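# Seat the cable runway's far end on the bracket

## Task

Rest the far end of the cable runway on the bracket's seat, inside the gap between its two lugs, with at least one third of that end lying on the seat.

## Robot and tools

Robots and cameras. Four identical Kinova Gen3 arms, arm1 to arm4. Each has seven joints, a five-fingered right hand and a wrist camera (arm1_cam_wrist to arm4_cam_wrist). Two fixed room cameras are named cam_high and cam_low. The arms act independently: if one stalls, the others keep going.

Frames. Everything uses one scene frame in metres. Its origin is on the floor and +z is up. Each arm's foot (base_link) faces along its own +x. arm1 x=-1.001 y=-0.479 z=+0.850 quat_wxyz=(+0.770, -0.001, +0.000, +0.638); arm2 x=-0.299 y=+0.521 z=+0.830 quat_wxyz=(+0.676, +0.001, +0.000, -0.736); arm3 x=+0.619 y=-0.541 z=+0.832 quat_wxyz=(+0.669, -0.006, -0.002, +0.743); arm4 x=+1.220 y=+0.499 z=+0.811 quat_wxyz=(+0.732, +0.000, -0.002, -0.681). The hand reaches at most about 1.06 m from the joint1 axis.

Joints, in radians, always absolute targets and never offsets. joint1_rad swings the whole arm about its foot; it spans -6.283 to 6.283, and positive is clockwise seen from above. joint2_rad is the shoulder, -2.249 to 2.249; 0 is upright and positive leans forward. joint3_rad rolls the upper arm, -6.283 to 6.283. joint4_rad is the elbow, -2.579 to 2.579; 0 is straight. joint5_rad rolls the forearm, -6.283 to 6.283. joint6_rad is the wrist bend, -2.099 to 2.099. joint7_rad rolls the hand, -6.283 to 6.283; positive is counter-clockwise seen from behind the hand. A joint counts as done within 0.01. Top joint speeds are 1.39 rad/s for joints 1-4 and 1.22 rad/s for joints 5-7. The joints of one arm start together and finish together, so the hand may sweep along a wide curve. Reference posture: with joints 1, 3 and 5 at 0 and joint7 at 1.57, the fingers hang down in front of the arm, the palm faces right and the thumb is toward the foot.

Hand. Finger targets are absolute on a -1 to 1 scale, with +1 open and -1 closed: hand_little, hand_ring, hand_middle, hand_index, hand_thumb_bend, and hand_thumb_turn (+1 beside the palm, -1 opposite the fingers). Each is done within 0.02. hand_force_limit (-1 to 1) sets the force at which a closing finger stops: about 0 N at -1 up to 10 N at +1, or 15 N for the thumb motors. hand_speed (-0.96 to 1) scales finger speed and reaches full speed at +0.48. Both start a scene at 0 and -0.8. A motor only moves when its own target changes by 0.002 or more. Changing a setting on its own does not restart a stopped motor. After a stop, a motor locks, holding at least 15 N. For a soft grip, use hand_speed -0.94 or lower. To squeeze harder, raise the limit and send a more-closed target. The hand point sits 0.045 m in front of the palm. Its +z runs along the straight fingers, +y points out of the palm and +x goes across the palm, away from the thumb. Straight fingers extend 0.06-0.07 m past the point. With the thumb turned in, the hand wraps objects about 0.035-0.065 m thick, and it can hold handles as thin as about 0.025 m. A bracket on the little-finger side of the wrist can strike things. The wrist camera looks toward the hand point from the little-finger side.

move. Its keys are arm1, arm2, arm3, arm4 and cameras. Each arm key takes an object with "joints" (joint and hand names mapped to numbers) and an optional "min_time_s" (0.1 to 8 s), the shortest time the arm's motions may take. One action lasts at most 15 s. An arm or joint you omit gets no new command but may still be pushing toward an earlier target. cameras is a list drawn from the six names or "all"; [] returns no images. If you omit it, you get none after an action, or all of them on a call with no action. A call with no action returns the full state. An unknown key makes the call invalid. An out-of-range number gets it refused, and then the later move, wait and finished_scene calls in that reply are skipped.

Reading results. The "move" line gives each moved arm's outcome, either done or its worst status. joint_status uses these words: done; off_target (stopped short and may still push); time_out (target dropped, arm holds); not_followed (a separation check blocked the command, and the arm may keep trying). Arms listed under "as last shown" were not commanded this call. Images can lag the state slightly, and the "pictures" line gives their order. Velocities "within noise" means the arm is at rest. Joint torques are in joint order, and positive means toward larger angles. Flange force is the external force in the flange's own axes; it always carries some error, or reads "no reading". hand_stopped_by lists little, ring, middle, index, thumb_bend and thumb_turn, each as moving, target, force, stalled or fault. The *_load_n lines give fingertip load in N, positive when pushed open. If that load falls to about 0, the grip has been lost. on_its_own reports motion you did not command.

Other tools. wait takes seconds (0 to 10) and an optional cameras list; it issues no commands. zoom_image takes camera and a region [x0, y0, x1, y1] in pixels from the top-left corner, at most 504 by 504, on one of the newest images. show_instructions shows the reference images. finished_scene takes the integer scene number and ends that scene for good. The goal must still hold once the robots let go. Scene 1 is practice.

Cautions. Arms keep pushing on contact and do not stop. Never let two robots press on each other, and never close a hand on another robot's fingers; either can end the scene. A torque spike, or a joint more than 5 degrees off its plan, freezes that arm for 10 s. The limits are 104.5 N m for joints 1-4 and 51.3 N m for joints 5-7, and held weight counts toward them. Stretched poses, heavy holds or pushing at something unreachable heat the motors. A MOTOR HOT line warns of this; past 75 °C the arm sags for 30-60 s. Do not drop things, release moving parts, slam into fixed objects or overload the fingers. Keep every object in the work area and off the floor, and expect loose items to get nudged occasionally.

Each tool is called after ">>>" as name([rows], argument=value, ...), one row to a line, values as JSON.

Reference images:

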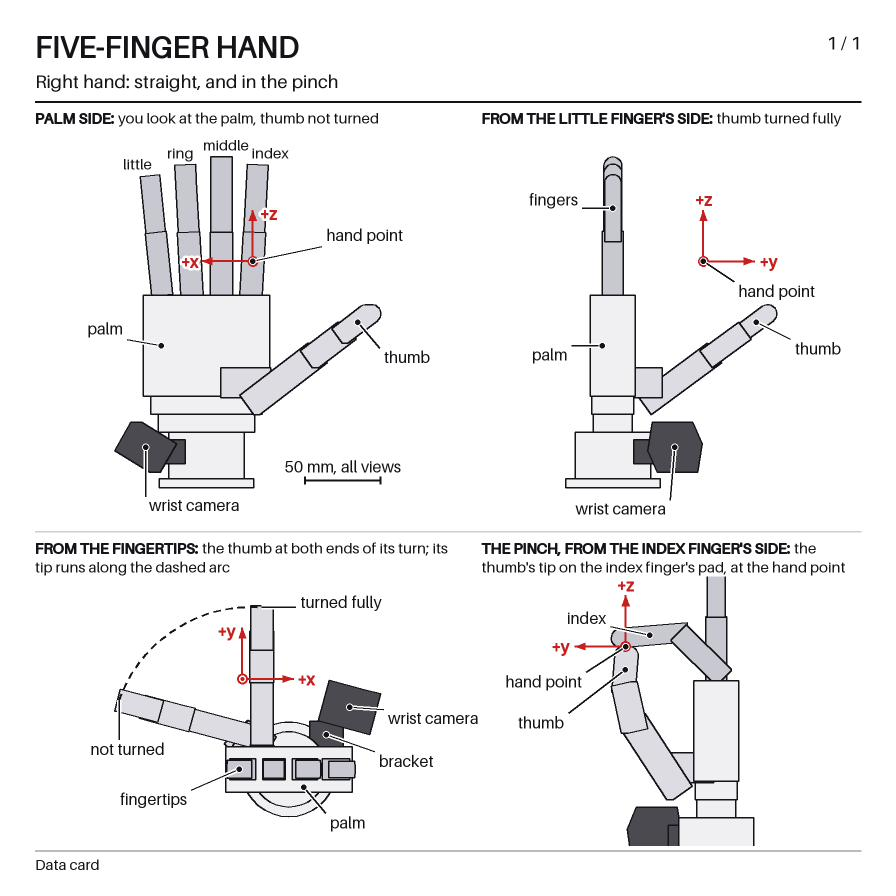

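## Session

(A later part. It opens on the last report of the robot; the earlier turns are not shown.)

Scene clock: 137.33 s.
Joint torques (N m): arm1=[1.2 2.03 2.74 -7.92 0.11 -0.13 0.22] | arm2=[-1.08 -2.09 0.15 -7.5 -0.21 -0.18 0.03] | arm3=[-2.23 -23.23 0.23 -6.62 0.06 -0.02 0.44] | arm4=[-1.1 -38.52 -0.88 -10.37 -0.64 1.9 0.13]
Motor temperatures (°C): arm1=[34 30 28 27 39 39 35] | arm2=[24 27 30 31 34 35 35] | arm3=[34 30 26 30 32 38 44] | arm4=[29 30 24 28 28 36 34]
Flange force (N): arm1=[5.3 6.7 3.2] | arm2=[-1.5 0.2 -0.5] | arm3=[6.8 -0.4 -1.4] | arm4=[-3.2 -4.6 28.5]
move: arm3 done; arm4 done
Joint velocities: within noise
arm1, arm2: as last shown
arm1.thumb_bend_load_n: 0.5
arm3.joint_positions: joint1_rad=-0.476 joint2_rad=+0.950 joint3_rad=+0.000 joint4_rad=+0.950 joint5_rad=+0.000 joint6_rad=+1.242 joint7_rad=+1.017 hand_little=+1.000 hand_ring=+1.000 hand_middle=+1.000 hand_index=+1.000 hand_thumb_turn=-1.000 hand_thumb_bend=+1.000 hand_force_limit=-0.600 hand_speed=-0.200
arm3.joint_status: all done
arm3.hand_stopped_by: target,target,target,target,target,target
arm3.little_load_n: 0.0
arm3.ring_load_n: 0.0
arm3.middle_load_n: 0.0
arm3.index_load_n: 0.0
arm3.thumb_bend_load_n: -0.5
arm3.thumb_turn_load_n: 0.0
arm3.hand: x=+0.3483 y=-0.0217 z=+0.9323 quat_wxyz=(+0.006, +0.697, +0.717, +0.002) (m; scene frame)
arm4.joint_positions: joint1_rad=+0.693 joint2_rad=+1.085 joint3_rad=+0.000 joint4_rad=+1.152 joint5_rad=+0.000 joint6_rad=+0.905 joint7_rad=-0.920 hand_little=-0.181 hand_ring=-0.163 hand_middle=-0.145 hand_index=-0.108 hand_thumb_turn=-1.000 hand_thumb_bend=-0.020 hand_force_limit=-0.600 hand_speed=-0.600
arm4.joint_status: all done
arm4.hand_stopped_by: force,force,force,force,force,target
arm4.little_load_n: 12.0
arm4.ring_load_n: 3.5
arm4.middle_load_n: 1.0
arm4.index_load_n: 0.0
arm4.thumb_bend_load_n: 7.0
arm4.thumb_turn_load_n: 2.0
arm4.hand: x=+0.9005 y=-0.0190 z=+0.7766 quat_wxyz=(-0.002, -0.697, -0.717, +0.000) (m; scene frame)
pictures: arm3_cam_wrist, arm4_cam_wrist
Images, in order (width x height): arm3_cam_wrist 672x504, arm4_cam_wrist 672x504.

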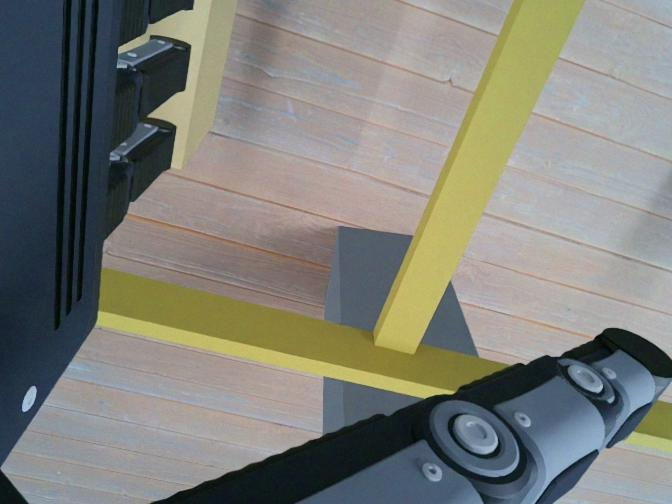

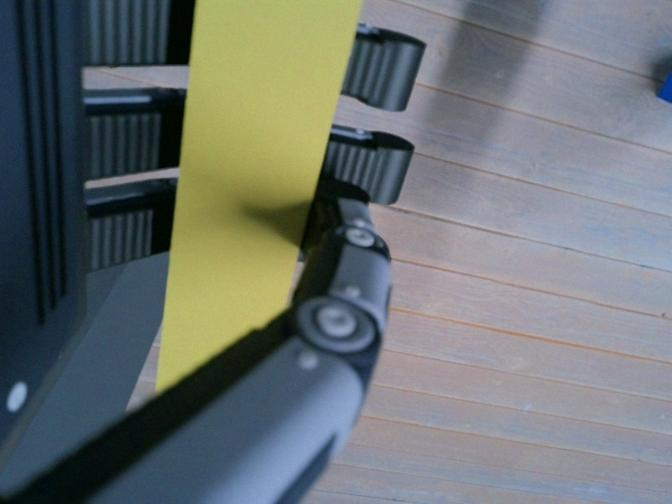

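>>> move(arm3={"joints":{"joint2_rad":0.7,"joint4_rad":0.9,"joint6_rad":1.5416},"min_time_s":2}, arm4={"joints":{"joint1_rad":0.554,"joint2_rad":0.9834,"joint4_rad":1.4378,"joint6_rad":0.7204,"joint7_rad":-1.056},"min_time_s":2.5}, cameras=["arm4_cam_wrist"])

>>> move(arm4={"joints":{"joint1_rad":0.3852,"joint2_rad":0.9138,"joint4_rad":1.633,"joint6_rad":0.5948,"joint7_rad":-1.2218},"min_time_s":2.5}, cameras=["arm4_cam_wrist"])

>>> move(arm4={"joints":{"joint1_rad":0.1897,"joint2_rad":0.8731,"joint4_rad":1.7567,"joint6_rad":0.5118,"joint7_rad":-1.4138},"min_time_s":2.5}, cameras=["all"])

Scene clock: 141.33 s.
Joint torques (N m): arm1=[1.2 2.05 2.76 -7.94 0.1 -0.11 0.21] | arm2=[-1.14 -2 0.13 -7.48 -0.24 -0.19 0.04] | arm3=[-2.3 -20.56 0.1 -7.11 0.03 0.05 0.44] | arm4=[-0.08 -25.67 0.19 -5.17 -0.06 1.34 0.05]
Motor temperatures (°C): arm1=[34 30 28 27 39 39 35] | arm2=[24 27 30 31 34 35 35] | arm3=[34 30 26 30 32 38 44] | arm4=[29 31 24 28 28 36 34]
Flange force (N): arm1=[5.4 6.6 3.4] | arm2=[-1.4 0.1 -0.5] | arm3=[6.5 0.1 -2.8] | arm4=[-3.8 -2.4 11.2]
move: arm3 done; arm4 done
Joint velocities: within noise
arm1, arm2: as last shown
arm1.middle_load_n: 0.5
arm1.thumb_bend_load_n: 0.0
arm2.thumb_bend_load_n: -0.5
arm3.joint_positions: joint1_rad=-0.476 joint2_rad=+0.700 joint3_rad=+0.000 joint4_rad=+0.900 joint5_rad=+0.000 joint6_rad=+1.542 joint7_rad=+1.017 hand_little=+1.000 hand_ring=+1.000 hand_middle=+1.000 hand_index=+1.000 hand_thumb_turn=-1.000 hand_thumb_bend=+1.000 hand_force_limit=-0.600 hand_speed=-0.200
arm3.joint_status: all done
arm3.hand_stopped_by: target,target,target,target,target,target
arm3.little_load_n: 0.0
arm3.ring_load_n: 0.0
arm3.middle_load_n: 0.0
arm3.index_load_n: 0.0
arm3.thumb_bend_load_n: 0.0
arm3.thumb_turn_load_n: 0.0
arm3.hand: x=+0.3763 y=-0.0663 z=+1.1024 quat_wxyz=(+0.006, +0.697, +0.717, +0.002) (m; scene frame)
arm4.joint_positions: joint1_rad=+0.554 joint2_rad=+0.983 joint3_rad=+0.000 joint4_rad=+1.438 joint5_rad=+0.000 joint6_rad=+0.720 joint7_rad=-1.056 hand_little=-0.181 hand_ring=-0.163 hand_middle=-0.145 hand_index=-0.108 hand_thumb_turn=-1.000 hand_thumb_bend=-0.020 hand_force_limit=-0.600 hand_speed=-0.600
arm4.joint_status: all done
arm4.hand_stopped_by: force,force,force,force,force,target
arm4.little_load_n: 6.0
arm4.ring_load_n: 0.5
arm4.middle_load_n: 0.0
arm4.index_load_n: 0.0
arm4.thumb_bend_load_n: 7.5
arm4.thumb_turn_load_n: 2.0
arm4.hand: x=+1.0004 y=-0.0121 z=+0.7714 quat_wxyz=(-0.002, -0.696, -0.718, +0.000) (m; scene frame)
pictures: arm4_cam_wrist
Images, in order (width x height): arm4_cam_wrist 672x504.

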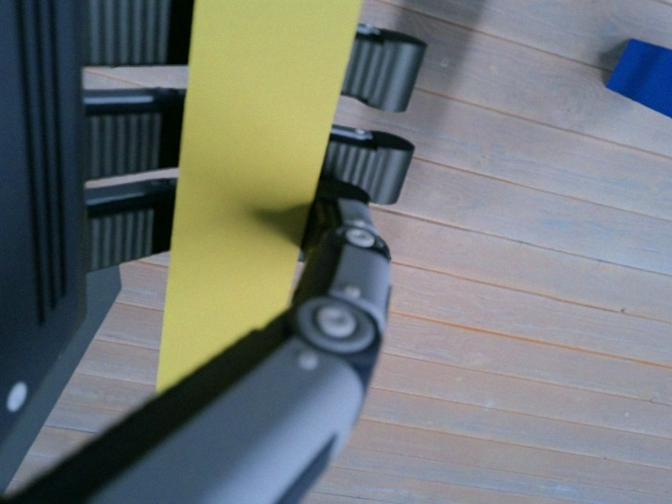

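Scene clock: 144.13 s.
Joint torques (N m): arm1=[1.23 2.04 2.74 -7.93 0.09 -0.1 0.21] | arm2=[-1.16 -2.12 0.13 -7.59 -0.21 -0.2 0.1] | arm3=[-2.26 -20.63 0.05 -7.11 0.12 0.01 0.45] | arm4=[-0.45 -26.06 -0.41 -4.74 -0.43 1.49 -0.01]
Motor temperatures (°C): arm1=[34 30 28 27 39 39 35] | arm2=[24 27 30 31 34 35 35] | arm3=[34 30 26 30 32 38 44] | arm4=[29 31 24 28 28 36 34]
Flange force (N): arm1=[5.3 6.6 3.3] | arm2=[-1.4 0.4 -0.3] | arm3=[6.7 -0.1 -2.9] | arm4=[-3.7 -2.5 16.4]
move: arm4 done
Joint velocities: within noise
arm1, arm2, arm3: as last shown
arm1.thumb_turn_load_n: -0.5
arm2.thumb_bend_load_n: 0.0
arm4.joint_positions: joint1_rad=+0.385 joint2_rad=+0.914 joint3_rad=+0.000 joint4_rad=+1.633 joint5_rad=+0.000 joint6_rad=+0.595 joint7_rad=-1.222 hand_little=-0.181 hand_ring=-0.163 hand_middle=-0.145 hand_index=-0.108 hand_thumb_turn=-1.000 hand_thumb_bend=-0.020 hand_force_limit=-0.600 hand_speed=-0.600
arm4.joint_status: all done
arm4.hand_stopped_by: force,force,force,force,force,target
arm4.little_load_n: 7.5
arm4.ring_load_n: 1.0
arm4.middle_load_n: 0.0
arm4.index_load_n: 0.0
arm4.thumb_bend_load_n: 7.5
arm4.thumb_turn_load_n: 2.5
arm4.hand: x=+1.1004 y=-0.0063 z=+0.7714 quat_wxyz=(-0.002, -0.694, -0.720, +0.000) (m; scene frame)
pictures: arm4_cam_wrist
Images, in order (width x height): arm4_cam_wrist 672x504.

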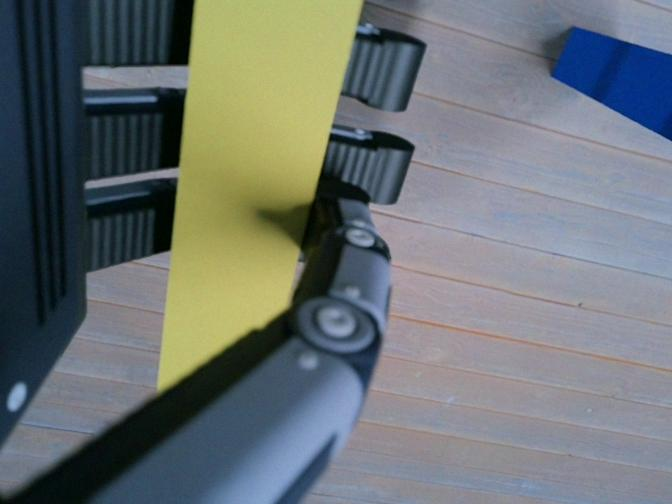

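Scene clock: 146.93 s.
Joint torques (N m): arm1=[1.22 2.05 2.7 -7.95 0.1 -0.12 0.24] | arm2=[-1.23 -2.01 0.07 -7.54 -0.23 -0.17 0.08] | arm3=[-2.24 -20.64 0.16 -7.13 0.11 -0.02 0.41] | arm4=[-0.92 -27 -0.84 -5.16 -0.72 1.15 -0.06]
Motor temperatures (°C): arm1=[34 30 28 27 39 39 35] | arm2=[24 27 30 31 34 35 35] | arm3=[34 30 26 30 32 38 44] | arm4=[29 31 24 28 28 36 34]
Flange force (N): arm1=[5.3 6.5 3.4] | arm2=[-1.3 0.1 -0.3] | arm3=[6.7 -0.1 -2.9] | arm4=[-2.6 -2.7 20.9]
move: arm4 done
Joint velocities: within noise
arm1, arm2, arm3: as last shown
arm1.middle_load_n: 0.0
arm1.thumb_turn_load_n: 0.0
arm4.joint_positions: joint1_rad=+0.190 joint2_rad=+0.873 joint3_rad=+0.000 joint4_rad=+1.757 joint5_rad=+0.000 joint6_rad=+0.512 joint7_rad=-1.414 hand_little=-0.181 hand_ring=-0.163 hand_middle=-0.145 hand_index=-0.108 hand_thumb_turn=-1.000 hand_thumb_bend=-0.020 hand_force_limit=-0.600 hand_speed=-0.600
arm4.joint_status: all done
arm4.hand_stopped_by: force,force,force,force,force,target
arm4.little_load_n: 9.0
arm4.ring_load_n: 1.5
arm4.middle_load_n: 0.0
arm4.index_load_n: 0.5
arm4.thumb_bend_load_n: 8.5
arm4.thumb_turn_load_n: 1.5
arm4.hand: x=+1.2005 y=+0.0006 z=+0.7713 quat_wxyz=(-0.002, -0.693, -0.721, +0.000) (m; scene frame)
pictures: arm1_cam_wrist, arm2_cam_wrist, arm3_cam_wrist, arm4_cam_wrist, cam_high, cam_low
Images, in order (width x height): arm1_cam_wrist 672x504, arm2_cam_wrist 672x504, arm3_cam_wrist 672x504, arm4_cam_wrist 672x504, cam_high 672x504, cam_low 672x504.

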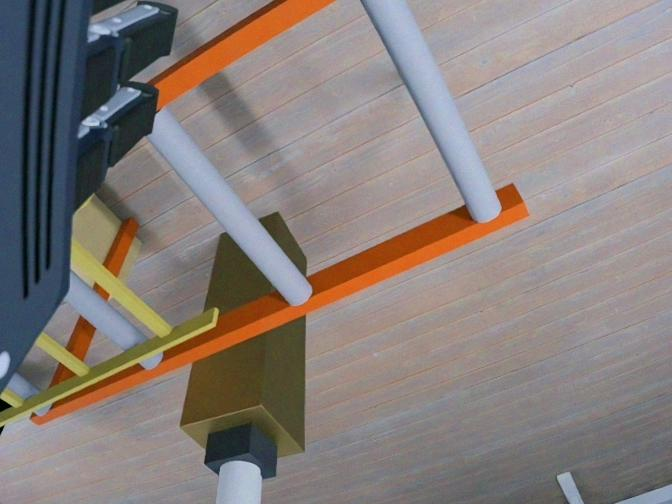

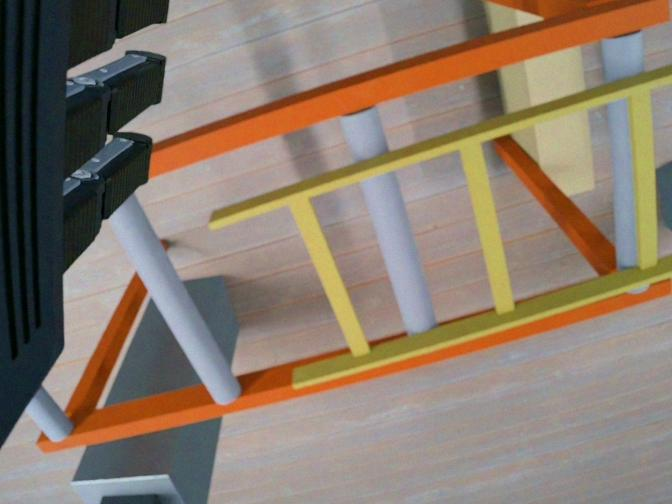

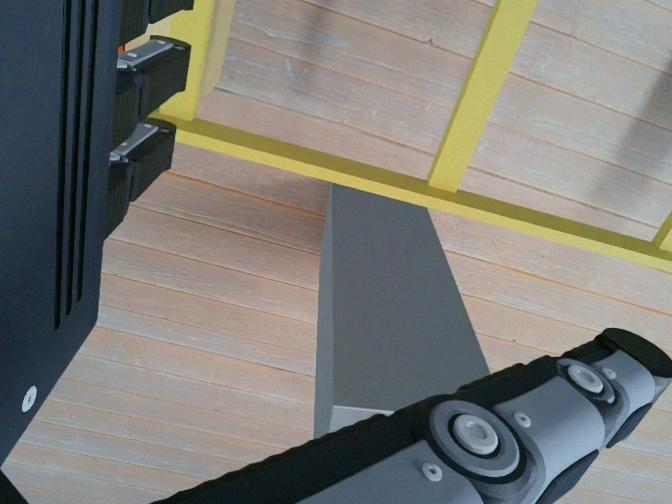

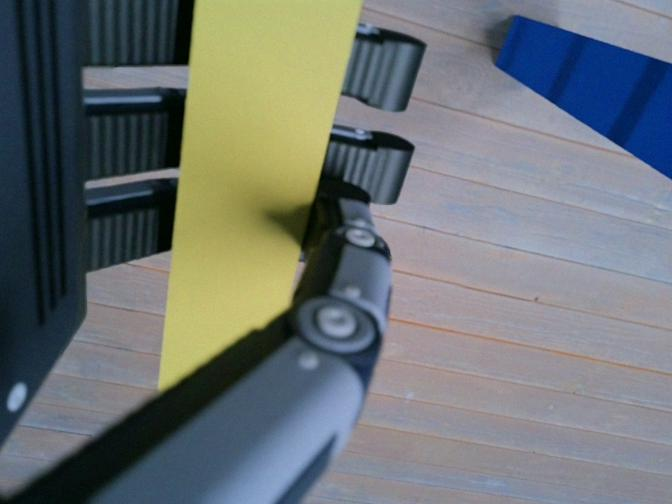

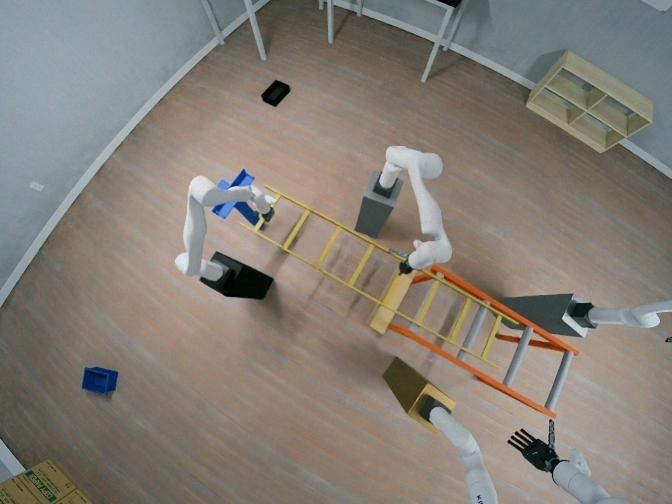

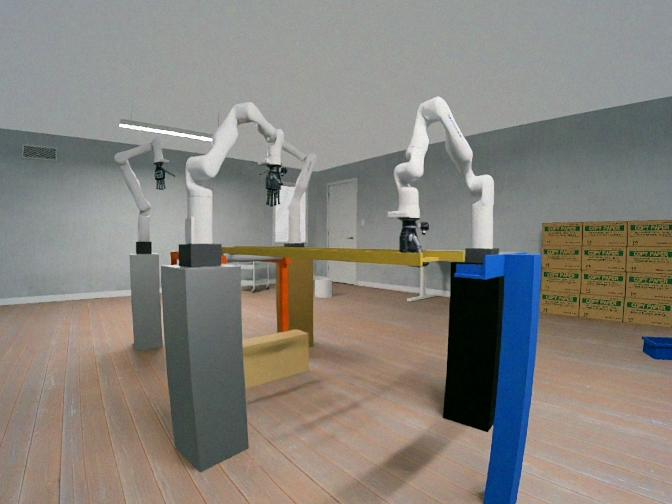

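>>> move(arm3={"joints":{"joint1_rad":0.8701,"joint2_rad":0.6026,"joint4_rad":1.0469,"joint6_rad":1.4921,"joint7_rad":3.907},"min_time_s":3}, arm4={"joints":{"joint1_rad":-0.0229,"joint2_rad":0.8595,"joint4_rad":1.801,"joint6_rad":0.4811,"joint7_rad":-1.6229},"min_time_s":2.5}, cameras=["arm3_cam_wrist", "arm4_cam_wrist", "cam_high", "cam_low"])

Scene clock: 151.93 s.
Joint torques (N m): arm1=[1.17 2.07 2.75 -7.94 0.07 -0.13 0.21] | arm2=[-1.18 -2.12 0.1 -7.51 -0.23 -0.21 0.09] | arm3=[-2.22 -19.19 0.18 -7.21 0.1 -0.1 0.42] | arm4=[-0.99 -27.96 -1.32 -5.18 -0.79 1.1 -0.04]
Motor temperatures (°C): arm1=[34 30 28 27 39 39 35] | arm2=[24 27 30 31 34 35 35] | arm3=[34 30 26 30 32 38 44] | arm4=[29 31 24 28 28 36 34]
Flange force (N): arm1=[5.4 6.6 3.3] | arm2=[-1.6 0.2 -0.6] | arm3=[-6.2 1.2 -2.6] | arm4=[-3.5 -2.3 24.3]
move: arm3 done; arm4 done
Joint velocities: within noise
arm1.joint_positions: joint1_rad=+0.234 joint2_rad=-0.473 joint3_rad=-0.108 joint4_rad=+1.553 joint5_rad=-0.068 joint6_rad=+1.935 joint7_rad=-2.101 hand_little=+1.000 hand_ring=+1.000 hand_middle=+1.000 hand_index=+1.000 hand_thumb_turn=+1.000 hand_thumb_bend=+1.000 hand_force_limit=+0.000 hand_speed=-0.800
arm1.joint_status: not commanded
arm1.hand_stopped_by: target,target,target,target,target,target
arm1.little_load_n: 0.0
arm1.ring_load_n: 0.0
arm1.middle_load_n: -0.5
arm1.index_load_n: 0.0
arm1.thumb_bend_load_n: -0.5
arm1.thumb_turn_load_n: 0.0
arm1.hand: x=-0.9853 y=-0.2932 z=+1.3443 quat_wxyz=(-0.035, +0.364, -0.929, -0.051) (m; scene frame)
arm2.joint_positions: joint1_rad=+0.361 joint2_rad=-0.330 joint3_rad=-0.078 joint4_rad=+1.476 joint5_rad=-0.045 joint6_rad=+1.954 joint7_rad=-1.764 hand_little=+1.000 hand_ring=+1.000 hand_middle=+1.000 hand_index=+1.000 hand_thumb_turn=+1.000 hand_thumb_bend=+1.000 hand_force_limit=+0.000 hand_speed=-0.800
arm2.joint_status: not commanded
arm2.hand_stopped_by: target,target,target,target,target,target
arm2.little_load_n: 0.0
arm2.ring_load_n: 0.0
arm2.middle_load_n: 0.0
arm2.index_load_n: 0.0
arm2.thumb_bend_load_n: 0.0
arm2.thumb_turn_load_n: 0.0
arm2.hand: x=-0.3291 y=+0.3136 z=+1.3230 quat_wxyz=(-0.019, -0.871, -0.490, +0.009) (m; scene frame)
arm3.joint_positions: joint1_rad=+0.870 joint2_rad=+0.603 joint3_rad=+0.000 joint4_rad=+1.047 joint5_rad=+0.000 joint6_rad=+1.492 joint7_rad=+3.907 hand_little=+1.000 hand_ring=+1.000 hand_middle=+1.000 hand_index=+1.000 hand_thumb_turn=-1.000 hand_thumb_bend=+1.000 hand_force_limit=-0.600 hand_speed=-0.200
arm3.joint_status: all done
arm3.hand_stopped_by: target,target,target,target,target,target
arm3.little_load_n: 0.0
arm3.ring_load_n: 0.0
arm3.middle_load_n: 0.0
arm3.index_load_n: 0.0
arm3.thumb_bend_load_n: 0.0
arm3.thumb_turn_load_n: 0.0
arm3.hand: x=+1.0468 y=-0.0986 z=+1.1196 quat_wxyz=(+0.006, +0.000, +1.000, -0.003) (m; scene frame)
arm4.joint_positions: joint1_rad=-0.023 joint2_rad=+0.860 joint3_rad=+0.000 joint4_rad=+1.801 joint5_rad=+0.000 joint6_rad=+0.481 joint7_rad=-1.623 hand_little=-0.181 hand_ring=-0.163 hand_middle=-0.145 hand_index=-0.108 hand_thumb_turn=-1.000 hand_thumb_bend=-0.020 hand_force_limit=-0.600 hand_speed=-0.600
arm4.joint_status: all done
arm4.hand_stopped_by: force,force,force,force,force,target
arm4.little_load_n: 11.0
arm4.ring_load_n: 2.5
arm4.middle_load_n: 0.0
arm4.index_load_n: 0.0
arm4.thumb_bend_load_n: 9.0
arm4.thumb_turn_load_n: 1.5
arm4.hand: x=+1.3004 y=+0.0065 z=+0.7713 quat_wxyz=(-0.002, -0.692, -0.722, +0.000) (m; scene frame)
pictures: arm3_cam_wrist, arm4_cam_wrist, cam_high, cam_low
Images, in order (width x height): arm3_cam_wrist 672x504, arm4_cam_wrist 672x504, cam_high 672x504, cam_low 672x504.

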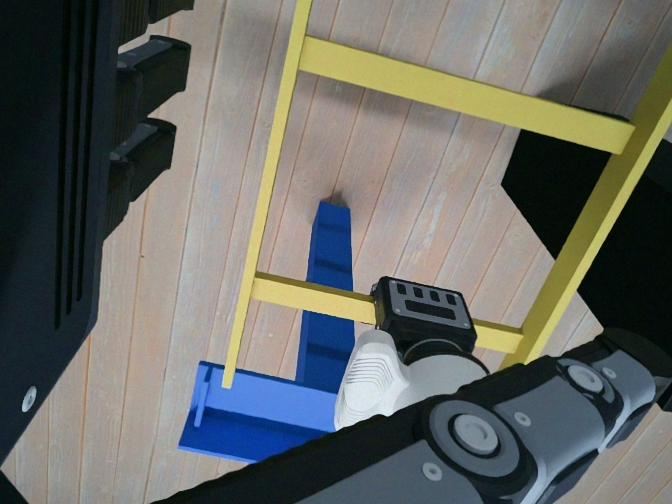

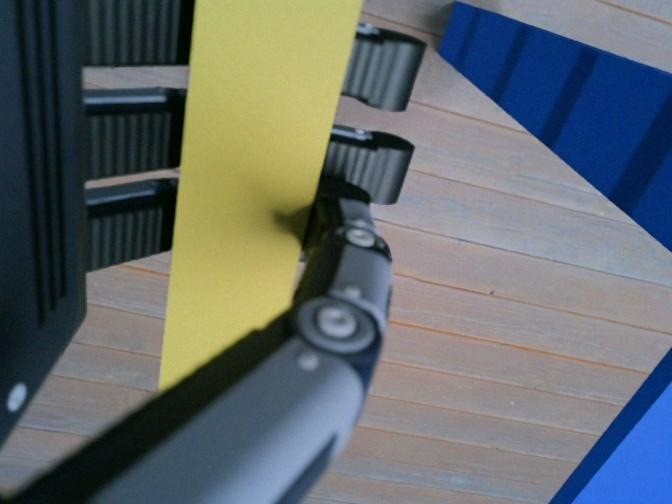

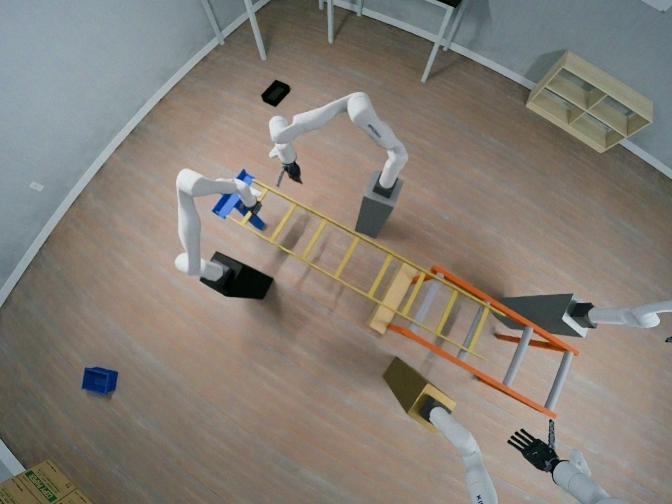

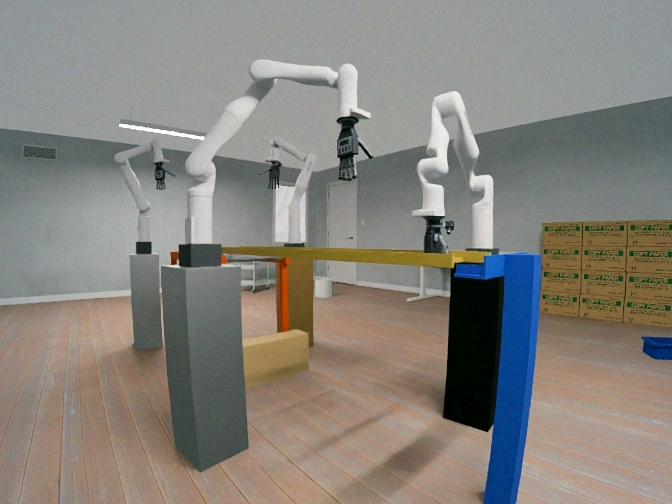

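>>> zoom_image(camera="arm3_cam_wrist", region=[160, 250, 460, 475])

Scaled by 1.680 from the camera's 672x504 image, which has a finer 960x720 frame.

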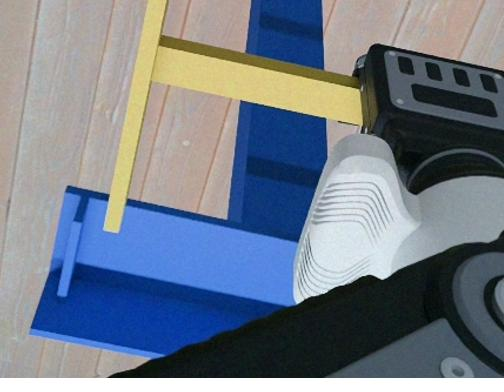

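>>> move(arm4={"joints":{"joint1_rad":-0.1748,"joint2_rad":0.8635,"joint4_rad":1.7884,"joint6_rad":0.4897,"joint7_rad":-1.7728},"min_time_s":2.5}, cameras=["arm3_cam_wrist", "arm4_cam_wrist", "cam_high", "cam_low"])

>>> zoom_image(camera="arm3_cam_wrist", region=[160, 250, 460, 475])

>>> zoom_image(camera="cam_high", region=[190, 150, 310, 240])

>>> zoom_image(camera="cam_low", region=[400, 200, 560, 320])

Scene clock: 156.33 s.
Joint torques (N m): arm1=[1.14 2.05 2.75 -7.99 0.1 -0.14 0.23] | arm2=[-1.12 -2.09 0.24 -7.52 -0.21 -0.2 -0.02] | arm3=[-2.2 -19.21 0.1 -7.23 0.18 -0.09 0.4] | arm4=[-2.1 -28.21 -2.65 -3.72 -1.24 2.15 0.01]
Motor temperatures (°C): arm1=[34 30 28 27 39 39 35] | arm2=[24 27 30 31 34 35 35] | arm3=[34 30 26 30 32 38 44] | arm4=[29 31 24 28 28 36 34]
Flange force (N): arm1=[5.5 6.7 3.5] | arm2=[-1.5 0.3 -0.5] | arm3=[-6.2 1.1 -2.5] | arm4=[-7.4 -3.5 26.7]
move: arm4 done
Joint velocities: within noise
arm1, arm2, arm3: as last shown
arm1.middle_load_n: 0.0
arm1.thumb_bend_load_n: 0.0
arm4.joint_positions: joint1_rad=-0.175 joint2_rad=+0.863 joint3_rad=+0.000 joint4_rad=+1.788 joint5_rad=+0.000 joint6_rad=+0.490 joint7_rad=-1.773 hand_little=-0.181 hand_ring=-0.163 hand_middle=-0.145 hand_index=-0.108 hand_thumb_turn=-1.000 hand_thumb_bend=-0.020 hand_force_limit=-0.600 hand_speed=-0.600
arm4.joint_status: all done
arm4.hand_stopped_by: force,force,force,force,force,target
arm4.little_load_n: 11.0
arm4.ring_load_n: 2.5
arm4.middle_load_n: 0.0
arm4.index_load_n: 0.0
arm4.thumb_bend_load_n: 9.5
arm4.thumb_turn_load_n: 2.0
arm4.hand: x=+1.3714 y=+0.0114 z=+0.7715 quat_wxyz=(-0.002, -0.691, -0.723, +0.000) (m; scene frame)
pictures: arm3_cam_wrist, arm4_cam_wrist, cam_high, cam_low
Images, in order (width x height): arm3_cam_wrist 672x504, arm4_cam_wrist 672x504, cam_high 672x504, cam_low 672x504.

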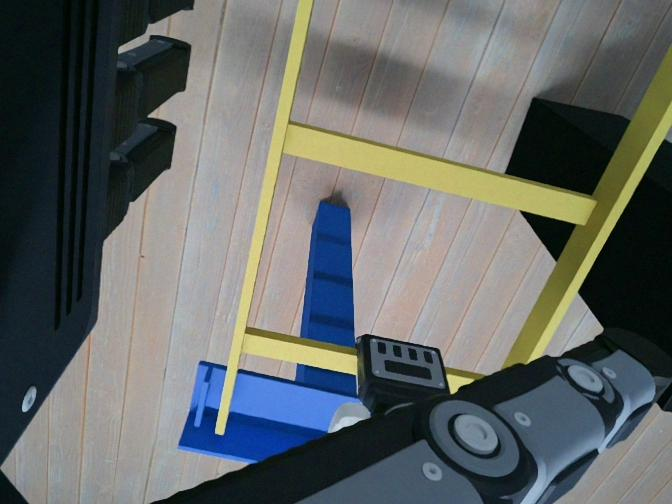

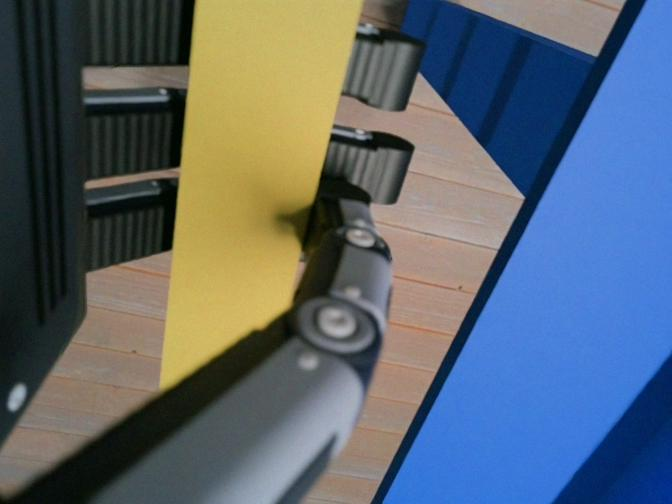

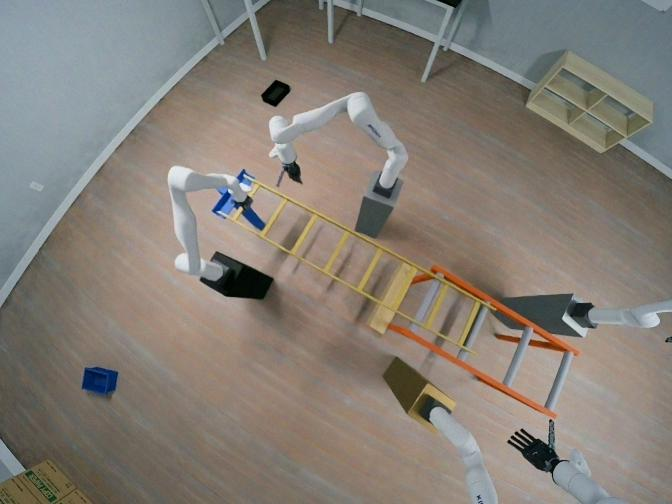

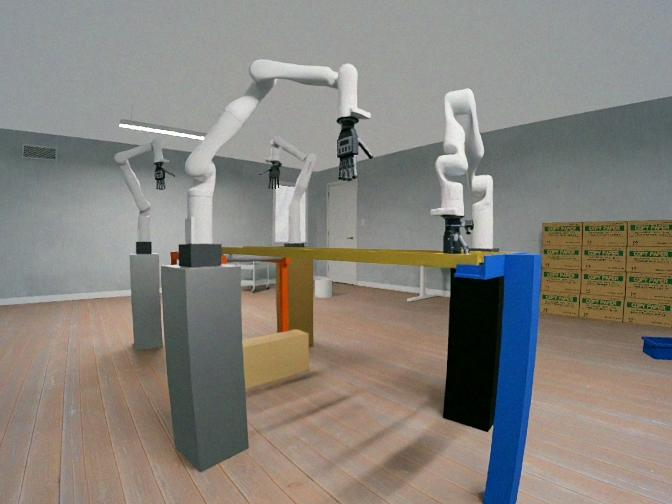

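Scaled by 1.680 from the camera's 672x504 image, which has a finer 960x720 frame.

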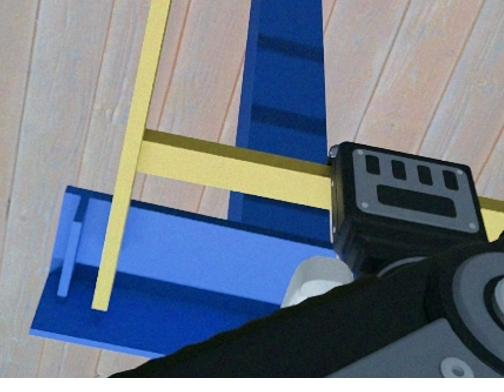

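Scaled by 4.200 from the camera's 672x504 image, which has a finer 960x720 frame.

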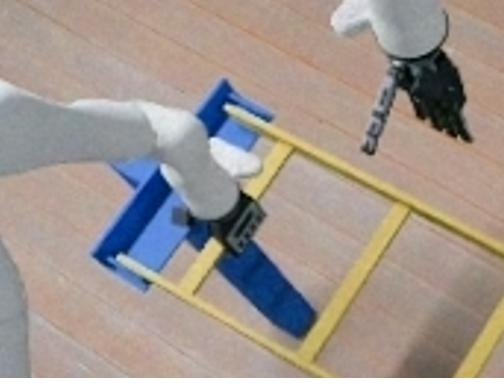

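Scaled by 3.150 from the camera's 672x504 image, which has a finer 960x720 frame.

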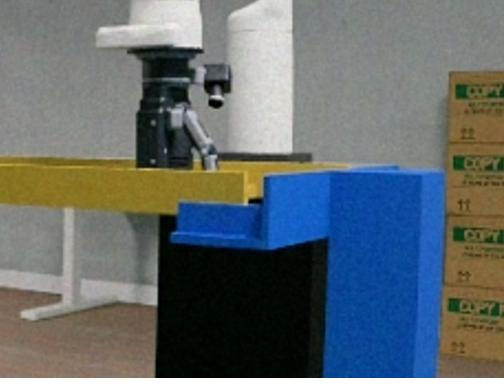

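>>> move(arm4={"joints":{"joint2_rad":0.9006,"joint4_rad":1.7867,"joint6_rad":0.4543},"min_time_s":1.5})

>>> move(arm4={"joints":{"joint2_rad":0.9226,"joint4_rad":1.7847,"joint6_rad":0.4343},"min_time_s":1.5}, cameras=["arm3_cam_wrist", "cam_low"])

>>> zoom_image(camera="cam_low", region=[400, 200, 560, 320])

Scene clock: 158.97 s.
Joint torques (N m): arm1=[1.22 2.06 2.72 -7.98 0.08 -0.12 0.22] | arm2=[-1.13 -2.02 0.09 -7.55 -0.2 -0.21 0.06] | arm3=[-2.13 -19.11 0.22 -7.24 0.13 -0.12 0.41] | arm4=[0.93 -17.5 1.87 -2.33 0.53 0.56 0.2]
Motor temperatures (°C): arm1=[34 30 28 27 39 39 35] | arm2=[24 27 30 31 34 35 35] | arm3=[34 30 26 30 32 38 44] | arm4=[29 31 24 28 28 36 34]
Flange force (N): arm1=[5.4 6.5 3.5] | arm2=[-1.3 0.1 -0.3] | arm3=[-5.9 1.1 -2.6] | arm4=[-1.6 2.5 0.0]
move: arm4 done
Joint velocities: within noise
arm1, arm2, arm3: as last shown
arm2.ring_load_n: 0.5
arm2.thumb_bend_load_n: -0.5
arm4.joint_positions: joint1_rad=-0.175 joint2_rad=+0.901 joint3_rad=+0.000 joint4_rad=+1.787 joint5_rad=+0.000 joint6_rad=+0.454 joint7_rad=-1.773 hand_little=-0.182 hand_ring=-0.163 hand_middle=-0.145 hand_index=-0.108 hand_thumb_turn=-1.000 hand_thumb_bend=-0.020 hand_force_limit=-0.600 hand_speed=-0.600
arm4.joint_status: all done
arm4.hand_stopped_by: force,force,force,force,force,target
arm4.little_load_n: 0.0
arm4.ring_load_n: 0.0
arm4.middle_load_n: 0.0
arm4.index_load_n: 0.0
arm4.thumb_bend_load_n: 5.5
arm4.thumb_turn_load_n: 1.0
arm4.hand: x=+1.3715 y=+0.0114 z=+0.7543 quat_wxyz=(-0.002, -0.691, -0.723, +0.000) (m; scene frame)
pictures: none

Scene clock: 160.73 s.
Joint torques (N m): arm1=[1.21 2.04 2.73 -7.99 0.12 -0.13 0.23] | arm2=[-1.12 -2.09 0.13 -7.54 -0.22 -0.12 0.03] | arm3=[-2.14 -19.13 0.23 -7.31 0.12 -0.07 0.41] | arm4=[-0.97 -18.91 -0.37 -2.95 0.05 0.17 0.26]
Motor temperatures (°C): arm1=[34 30 28 27 39 39 35] | arm2=[24 27 30 31 34 35 35] | arm3=[34 30 26 30 32 38 44] | arm4=[29 31 24 28 28 36 34]
Flange force (N): arm1=[5.4 6.6 3.5] | arm2=[-1.5 0.1 -0.2] | arm3=[-5.6 0.8 -2.2] | arm4=[-2.0 -1.4 1.9]
move: arm4 done
Joint velocities: within noise
arm1, arm2, arm3: as last shown
arm2.ring_load_n: 0.0
arm2.thumb_bend_load_n: 0.0
arm4.joint_positions: joint1_rad=-0.175 joint2_rad=+0.923 joint3_rad=+0.000 joint4_rad=+1.785 joint5_rad=+0.000 joint6_rad=+0.434 joint7_rad=-1.773 hand_little=-0.182 hand_ring=-0.163 hand_middle=-0.145 hand_index=-0.108 hand_thumb_turn=-1.000 hand_thumb_bend=-0.022 hand_force_limit=-0.600 hand_speed=-0.600
arm4.joint_status: all done
arm4.hand_stopped_by: force,force,force,force,force,target
arm4.little_load_n: 0.0
arm4.ring_load_n: 0.0
arm4.middle_load_n: 0.5
arm4.index_load_n: 0.0
arm4.thumb_bend_load_n: 0.5
arm4.thumb_turn_load_n: 0.0
arm4.hand: x=+1.3715 y=+0.0114 z=+0.7443 quat_wxyz=(-0.002, -0.691, -0.723, +0.000) (m; scene frame)
pictures: arm3_cam_wrist, cam_low
Images, in order (width x height): arm3_cam_wrist 672x504, cam_low 672x504.

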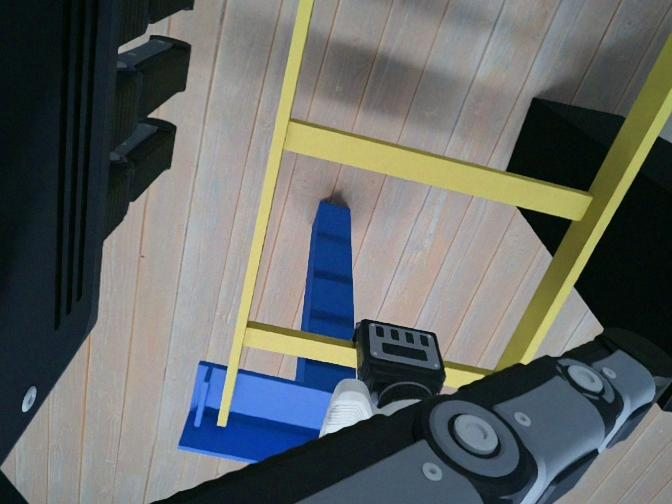

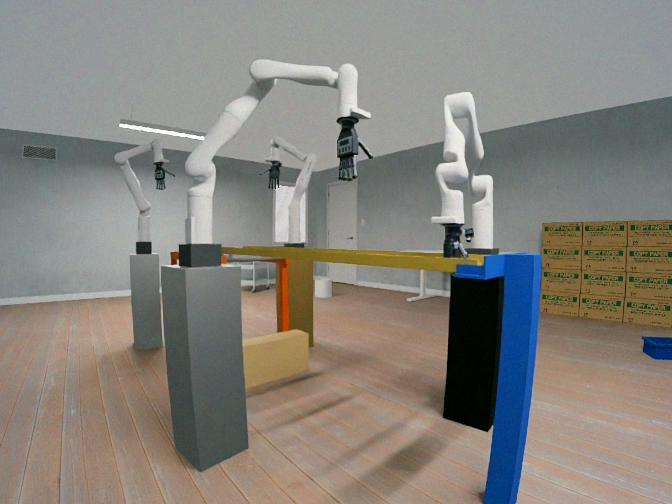

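Scaled by 3.150 from the camera's 672x504 image, which has a finer 960x720 frame.

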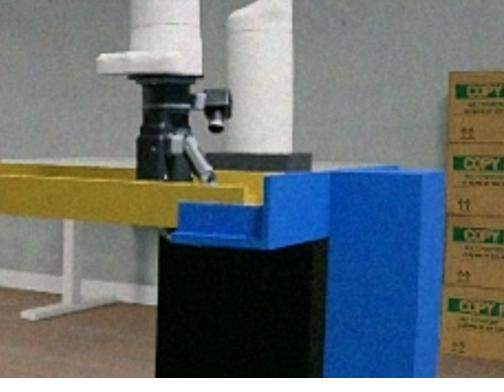

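>>> move(arm4={"joints":{"hand_speed":-0.2,"hand_thumb_bend":1}})

>>> move(arm4={"joints":{"hand_little":1,"hand_ring":1,"hand_middle":1,"hand_index":1}}, cameras=["arm4_cam_wrist"])

Scene clock: 162.60 s.
Joint torques (N m): arm1=[1.2 2.06 2.73 -7.96 0.1 -0.13 0.25] | arm2=[-1.12 -2.09 0.17 -7.51 -0.22 -0.2 0.03] | arm3=[-2.18 -19.21 0.2 -7.19 0.08 -0.06 0.41] | arm4=[-1.29 -19.06 -0.71 -3.09 -0.07 0.14 0.29]
Motor temperatures (°C): arm1=[34 30 28 27 39 39 35] | arm2=[24 27 30 31 34 35 35] | arm3=[34 30 26 30 32 38 44] | arm4=[29 31 24 28 28 36 34]
Flange force (N): arm1=[5.4 6.6 3.4] | arm2=[-1.5 0.3 -0.5] | arm3=[-6.2 1.2 -2.5] | arm4=[-1.9 -2.0 2.2]
move: arm4 done
Joint velocities: within noise
arm1, arm2, arm3: as last shown
arm3.thumb_bend_load_n: -0.5
arm4.joint_positions: joint1_rad=-0.175 joint2_rad=+0.923 joint3_rad=+0.000 joint4_rad=+1.785 joint5_rad=+0.000 joint6_rad=+0.434 joint7_rad=-1.773 hand_little=-0.182 hand_ring=-0.163 hand_middle=-0.145 hand_index=-0.108 hand_thumb_turn=-1.000 hand_thumb_bend=+1.000 hand_force_limit=-0.600 hand_speed=-0.200
arm4.joint_status: all done
arm4.hand_stopped_by: force,force,force,force,target,target
arm4.little_load_n: 0.0
arm4.ring_load_n: 0.0
arm4.middle_load_n: 0.0
arm4.index_load_n: 0.0
arm4.thumb_bend_load_n: 0.0
arm4.thumb_turn_load_n: 0.0
arm4.hand: x=+1.3715 y=+0.0114 z=+0.7443 quat_wxyz=(-0.002, -0.691, -0.723, +0.000) (m; scene frame)
pictures: none

Scene clock: 163.63 s.
Joint torques (N m): arm1=[1.19 2.04 2.76 -7.95 0.1 -0.12 0.22] | arm2=[-1.12 -2.14 0.15 -7.58 -0.24 -0.24 0.01] | arm3=[-2.2 -19.18 0.27 -7.15 0.1 -0.11 0.43] | arm4=[-1.25 -19.09 -0.61 -3.15 -0.03 0.17 0.24]
Motor temperatures (°C): arm1=[34 30 28 27 39 39 35] | arm2=[24 27 30 31 34 35 35] | arm3=[34 30 26 30 32 38 44] | arm4=[29 31 24 28 28 36 34]
Flange force (N): arm1=[5.4 6.7 3.3] | arm2=[-1.5 0.1 -0.4] | arm3=[-6.4 1.4 -2.8] | arm4=[-1.6 -2.1 2.3]
move: arm4 done
Joint velocities: within noise
arm1, arm2, arm3: as last shown
arm3.thumb_bend_load_n: 0.0
arm4.joint_positions: joint1_rad=-0.175 joint2_rad=+0.923 joint3_rad=+0.000 joint4_rad=+1.785 joint5_rad=+0.000 joint6_rad=+0.434 joint7_rad=-1.773 hand_little=+1.000 hand_ring=+1.000 hand_middle=+1.000 hand_index=+1.000 hand_thumb_turn=-1.000 hand_thumb_bend=+1.000 hand_force_limit=-0.600 hand_speed=-0.200
arm4.joint_status: all done
arm4.hand_stopped_by: target,target,target,target,target,target
arm4.little_load_n: 0.0
arm4.ring_load_n: 0.0
arm4.middle_load_n: 0.0
arm4.index_load_n: 0.0
arm4.thumb_bend_load_n: 0.0
arm4.thumb_turn_load_n: 0.0
arm4.hand: x=+1.3715 y=+0.0114 z=+0.7443 quat_wxyz=(-0.002, -0.691, -0.723, +0.000) (m; scene frame)
pictures: arm4_cam_wrist
Images, in order (width x height): arm4_cam_wrist 672x504.

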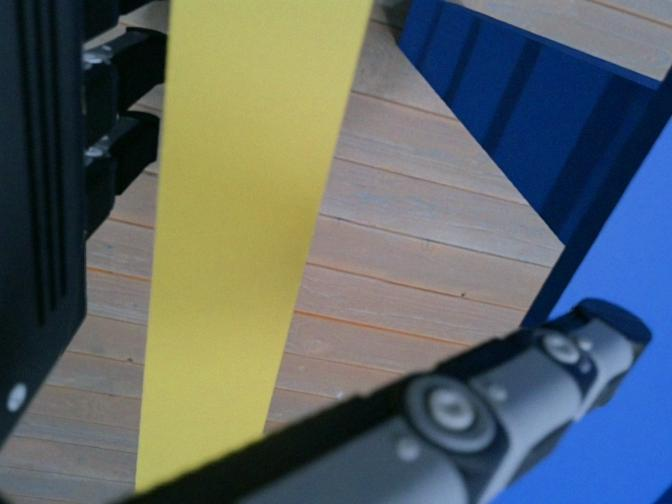

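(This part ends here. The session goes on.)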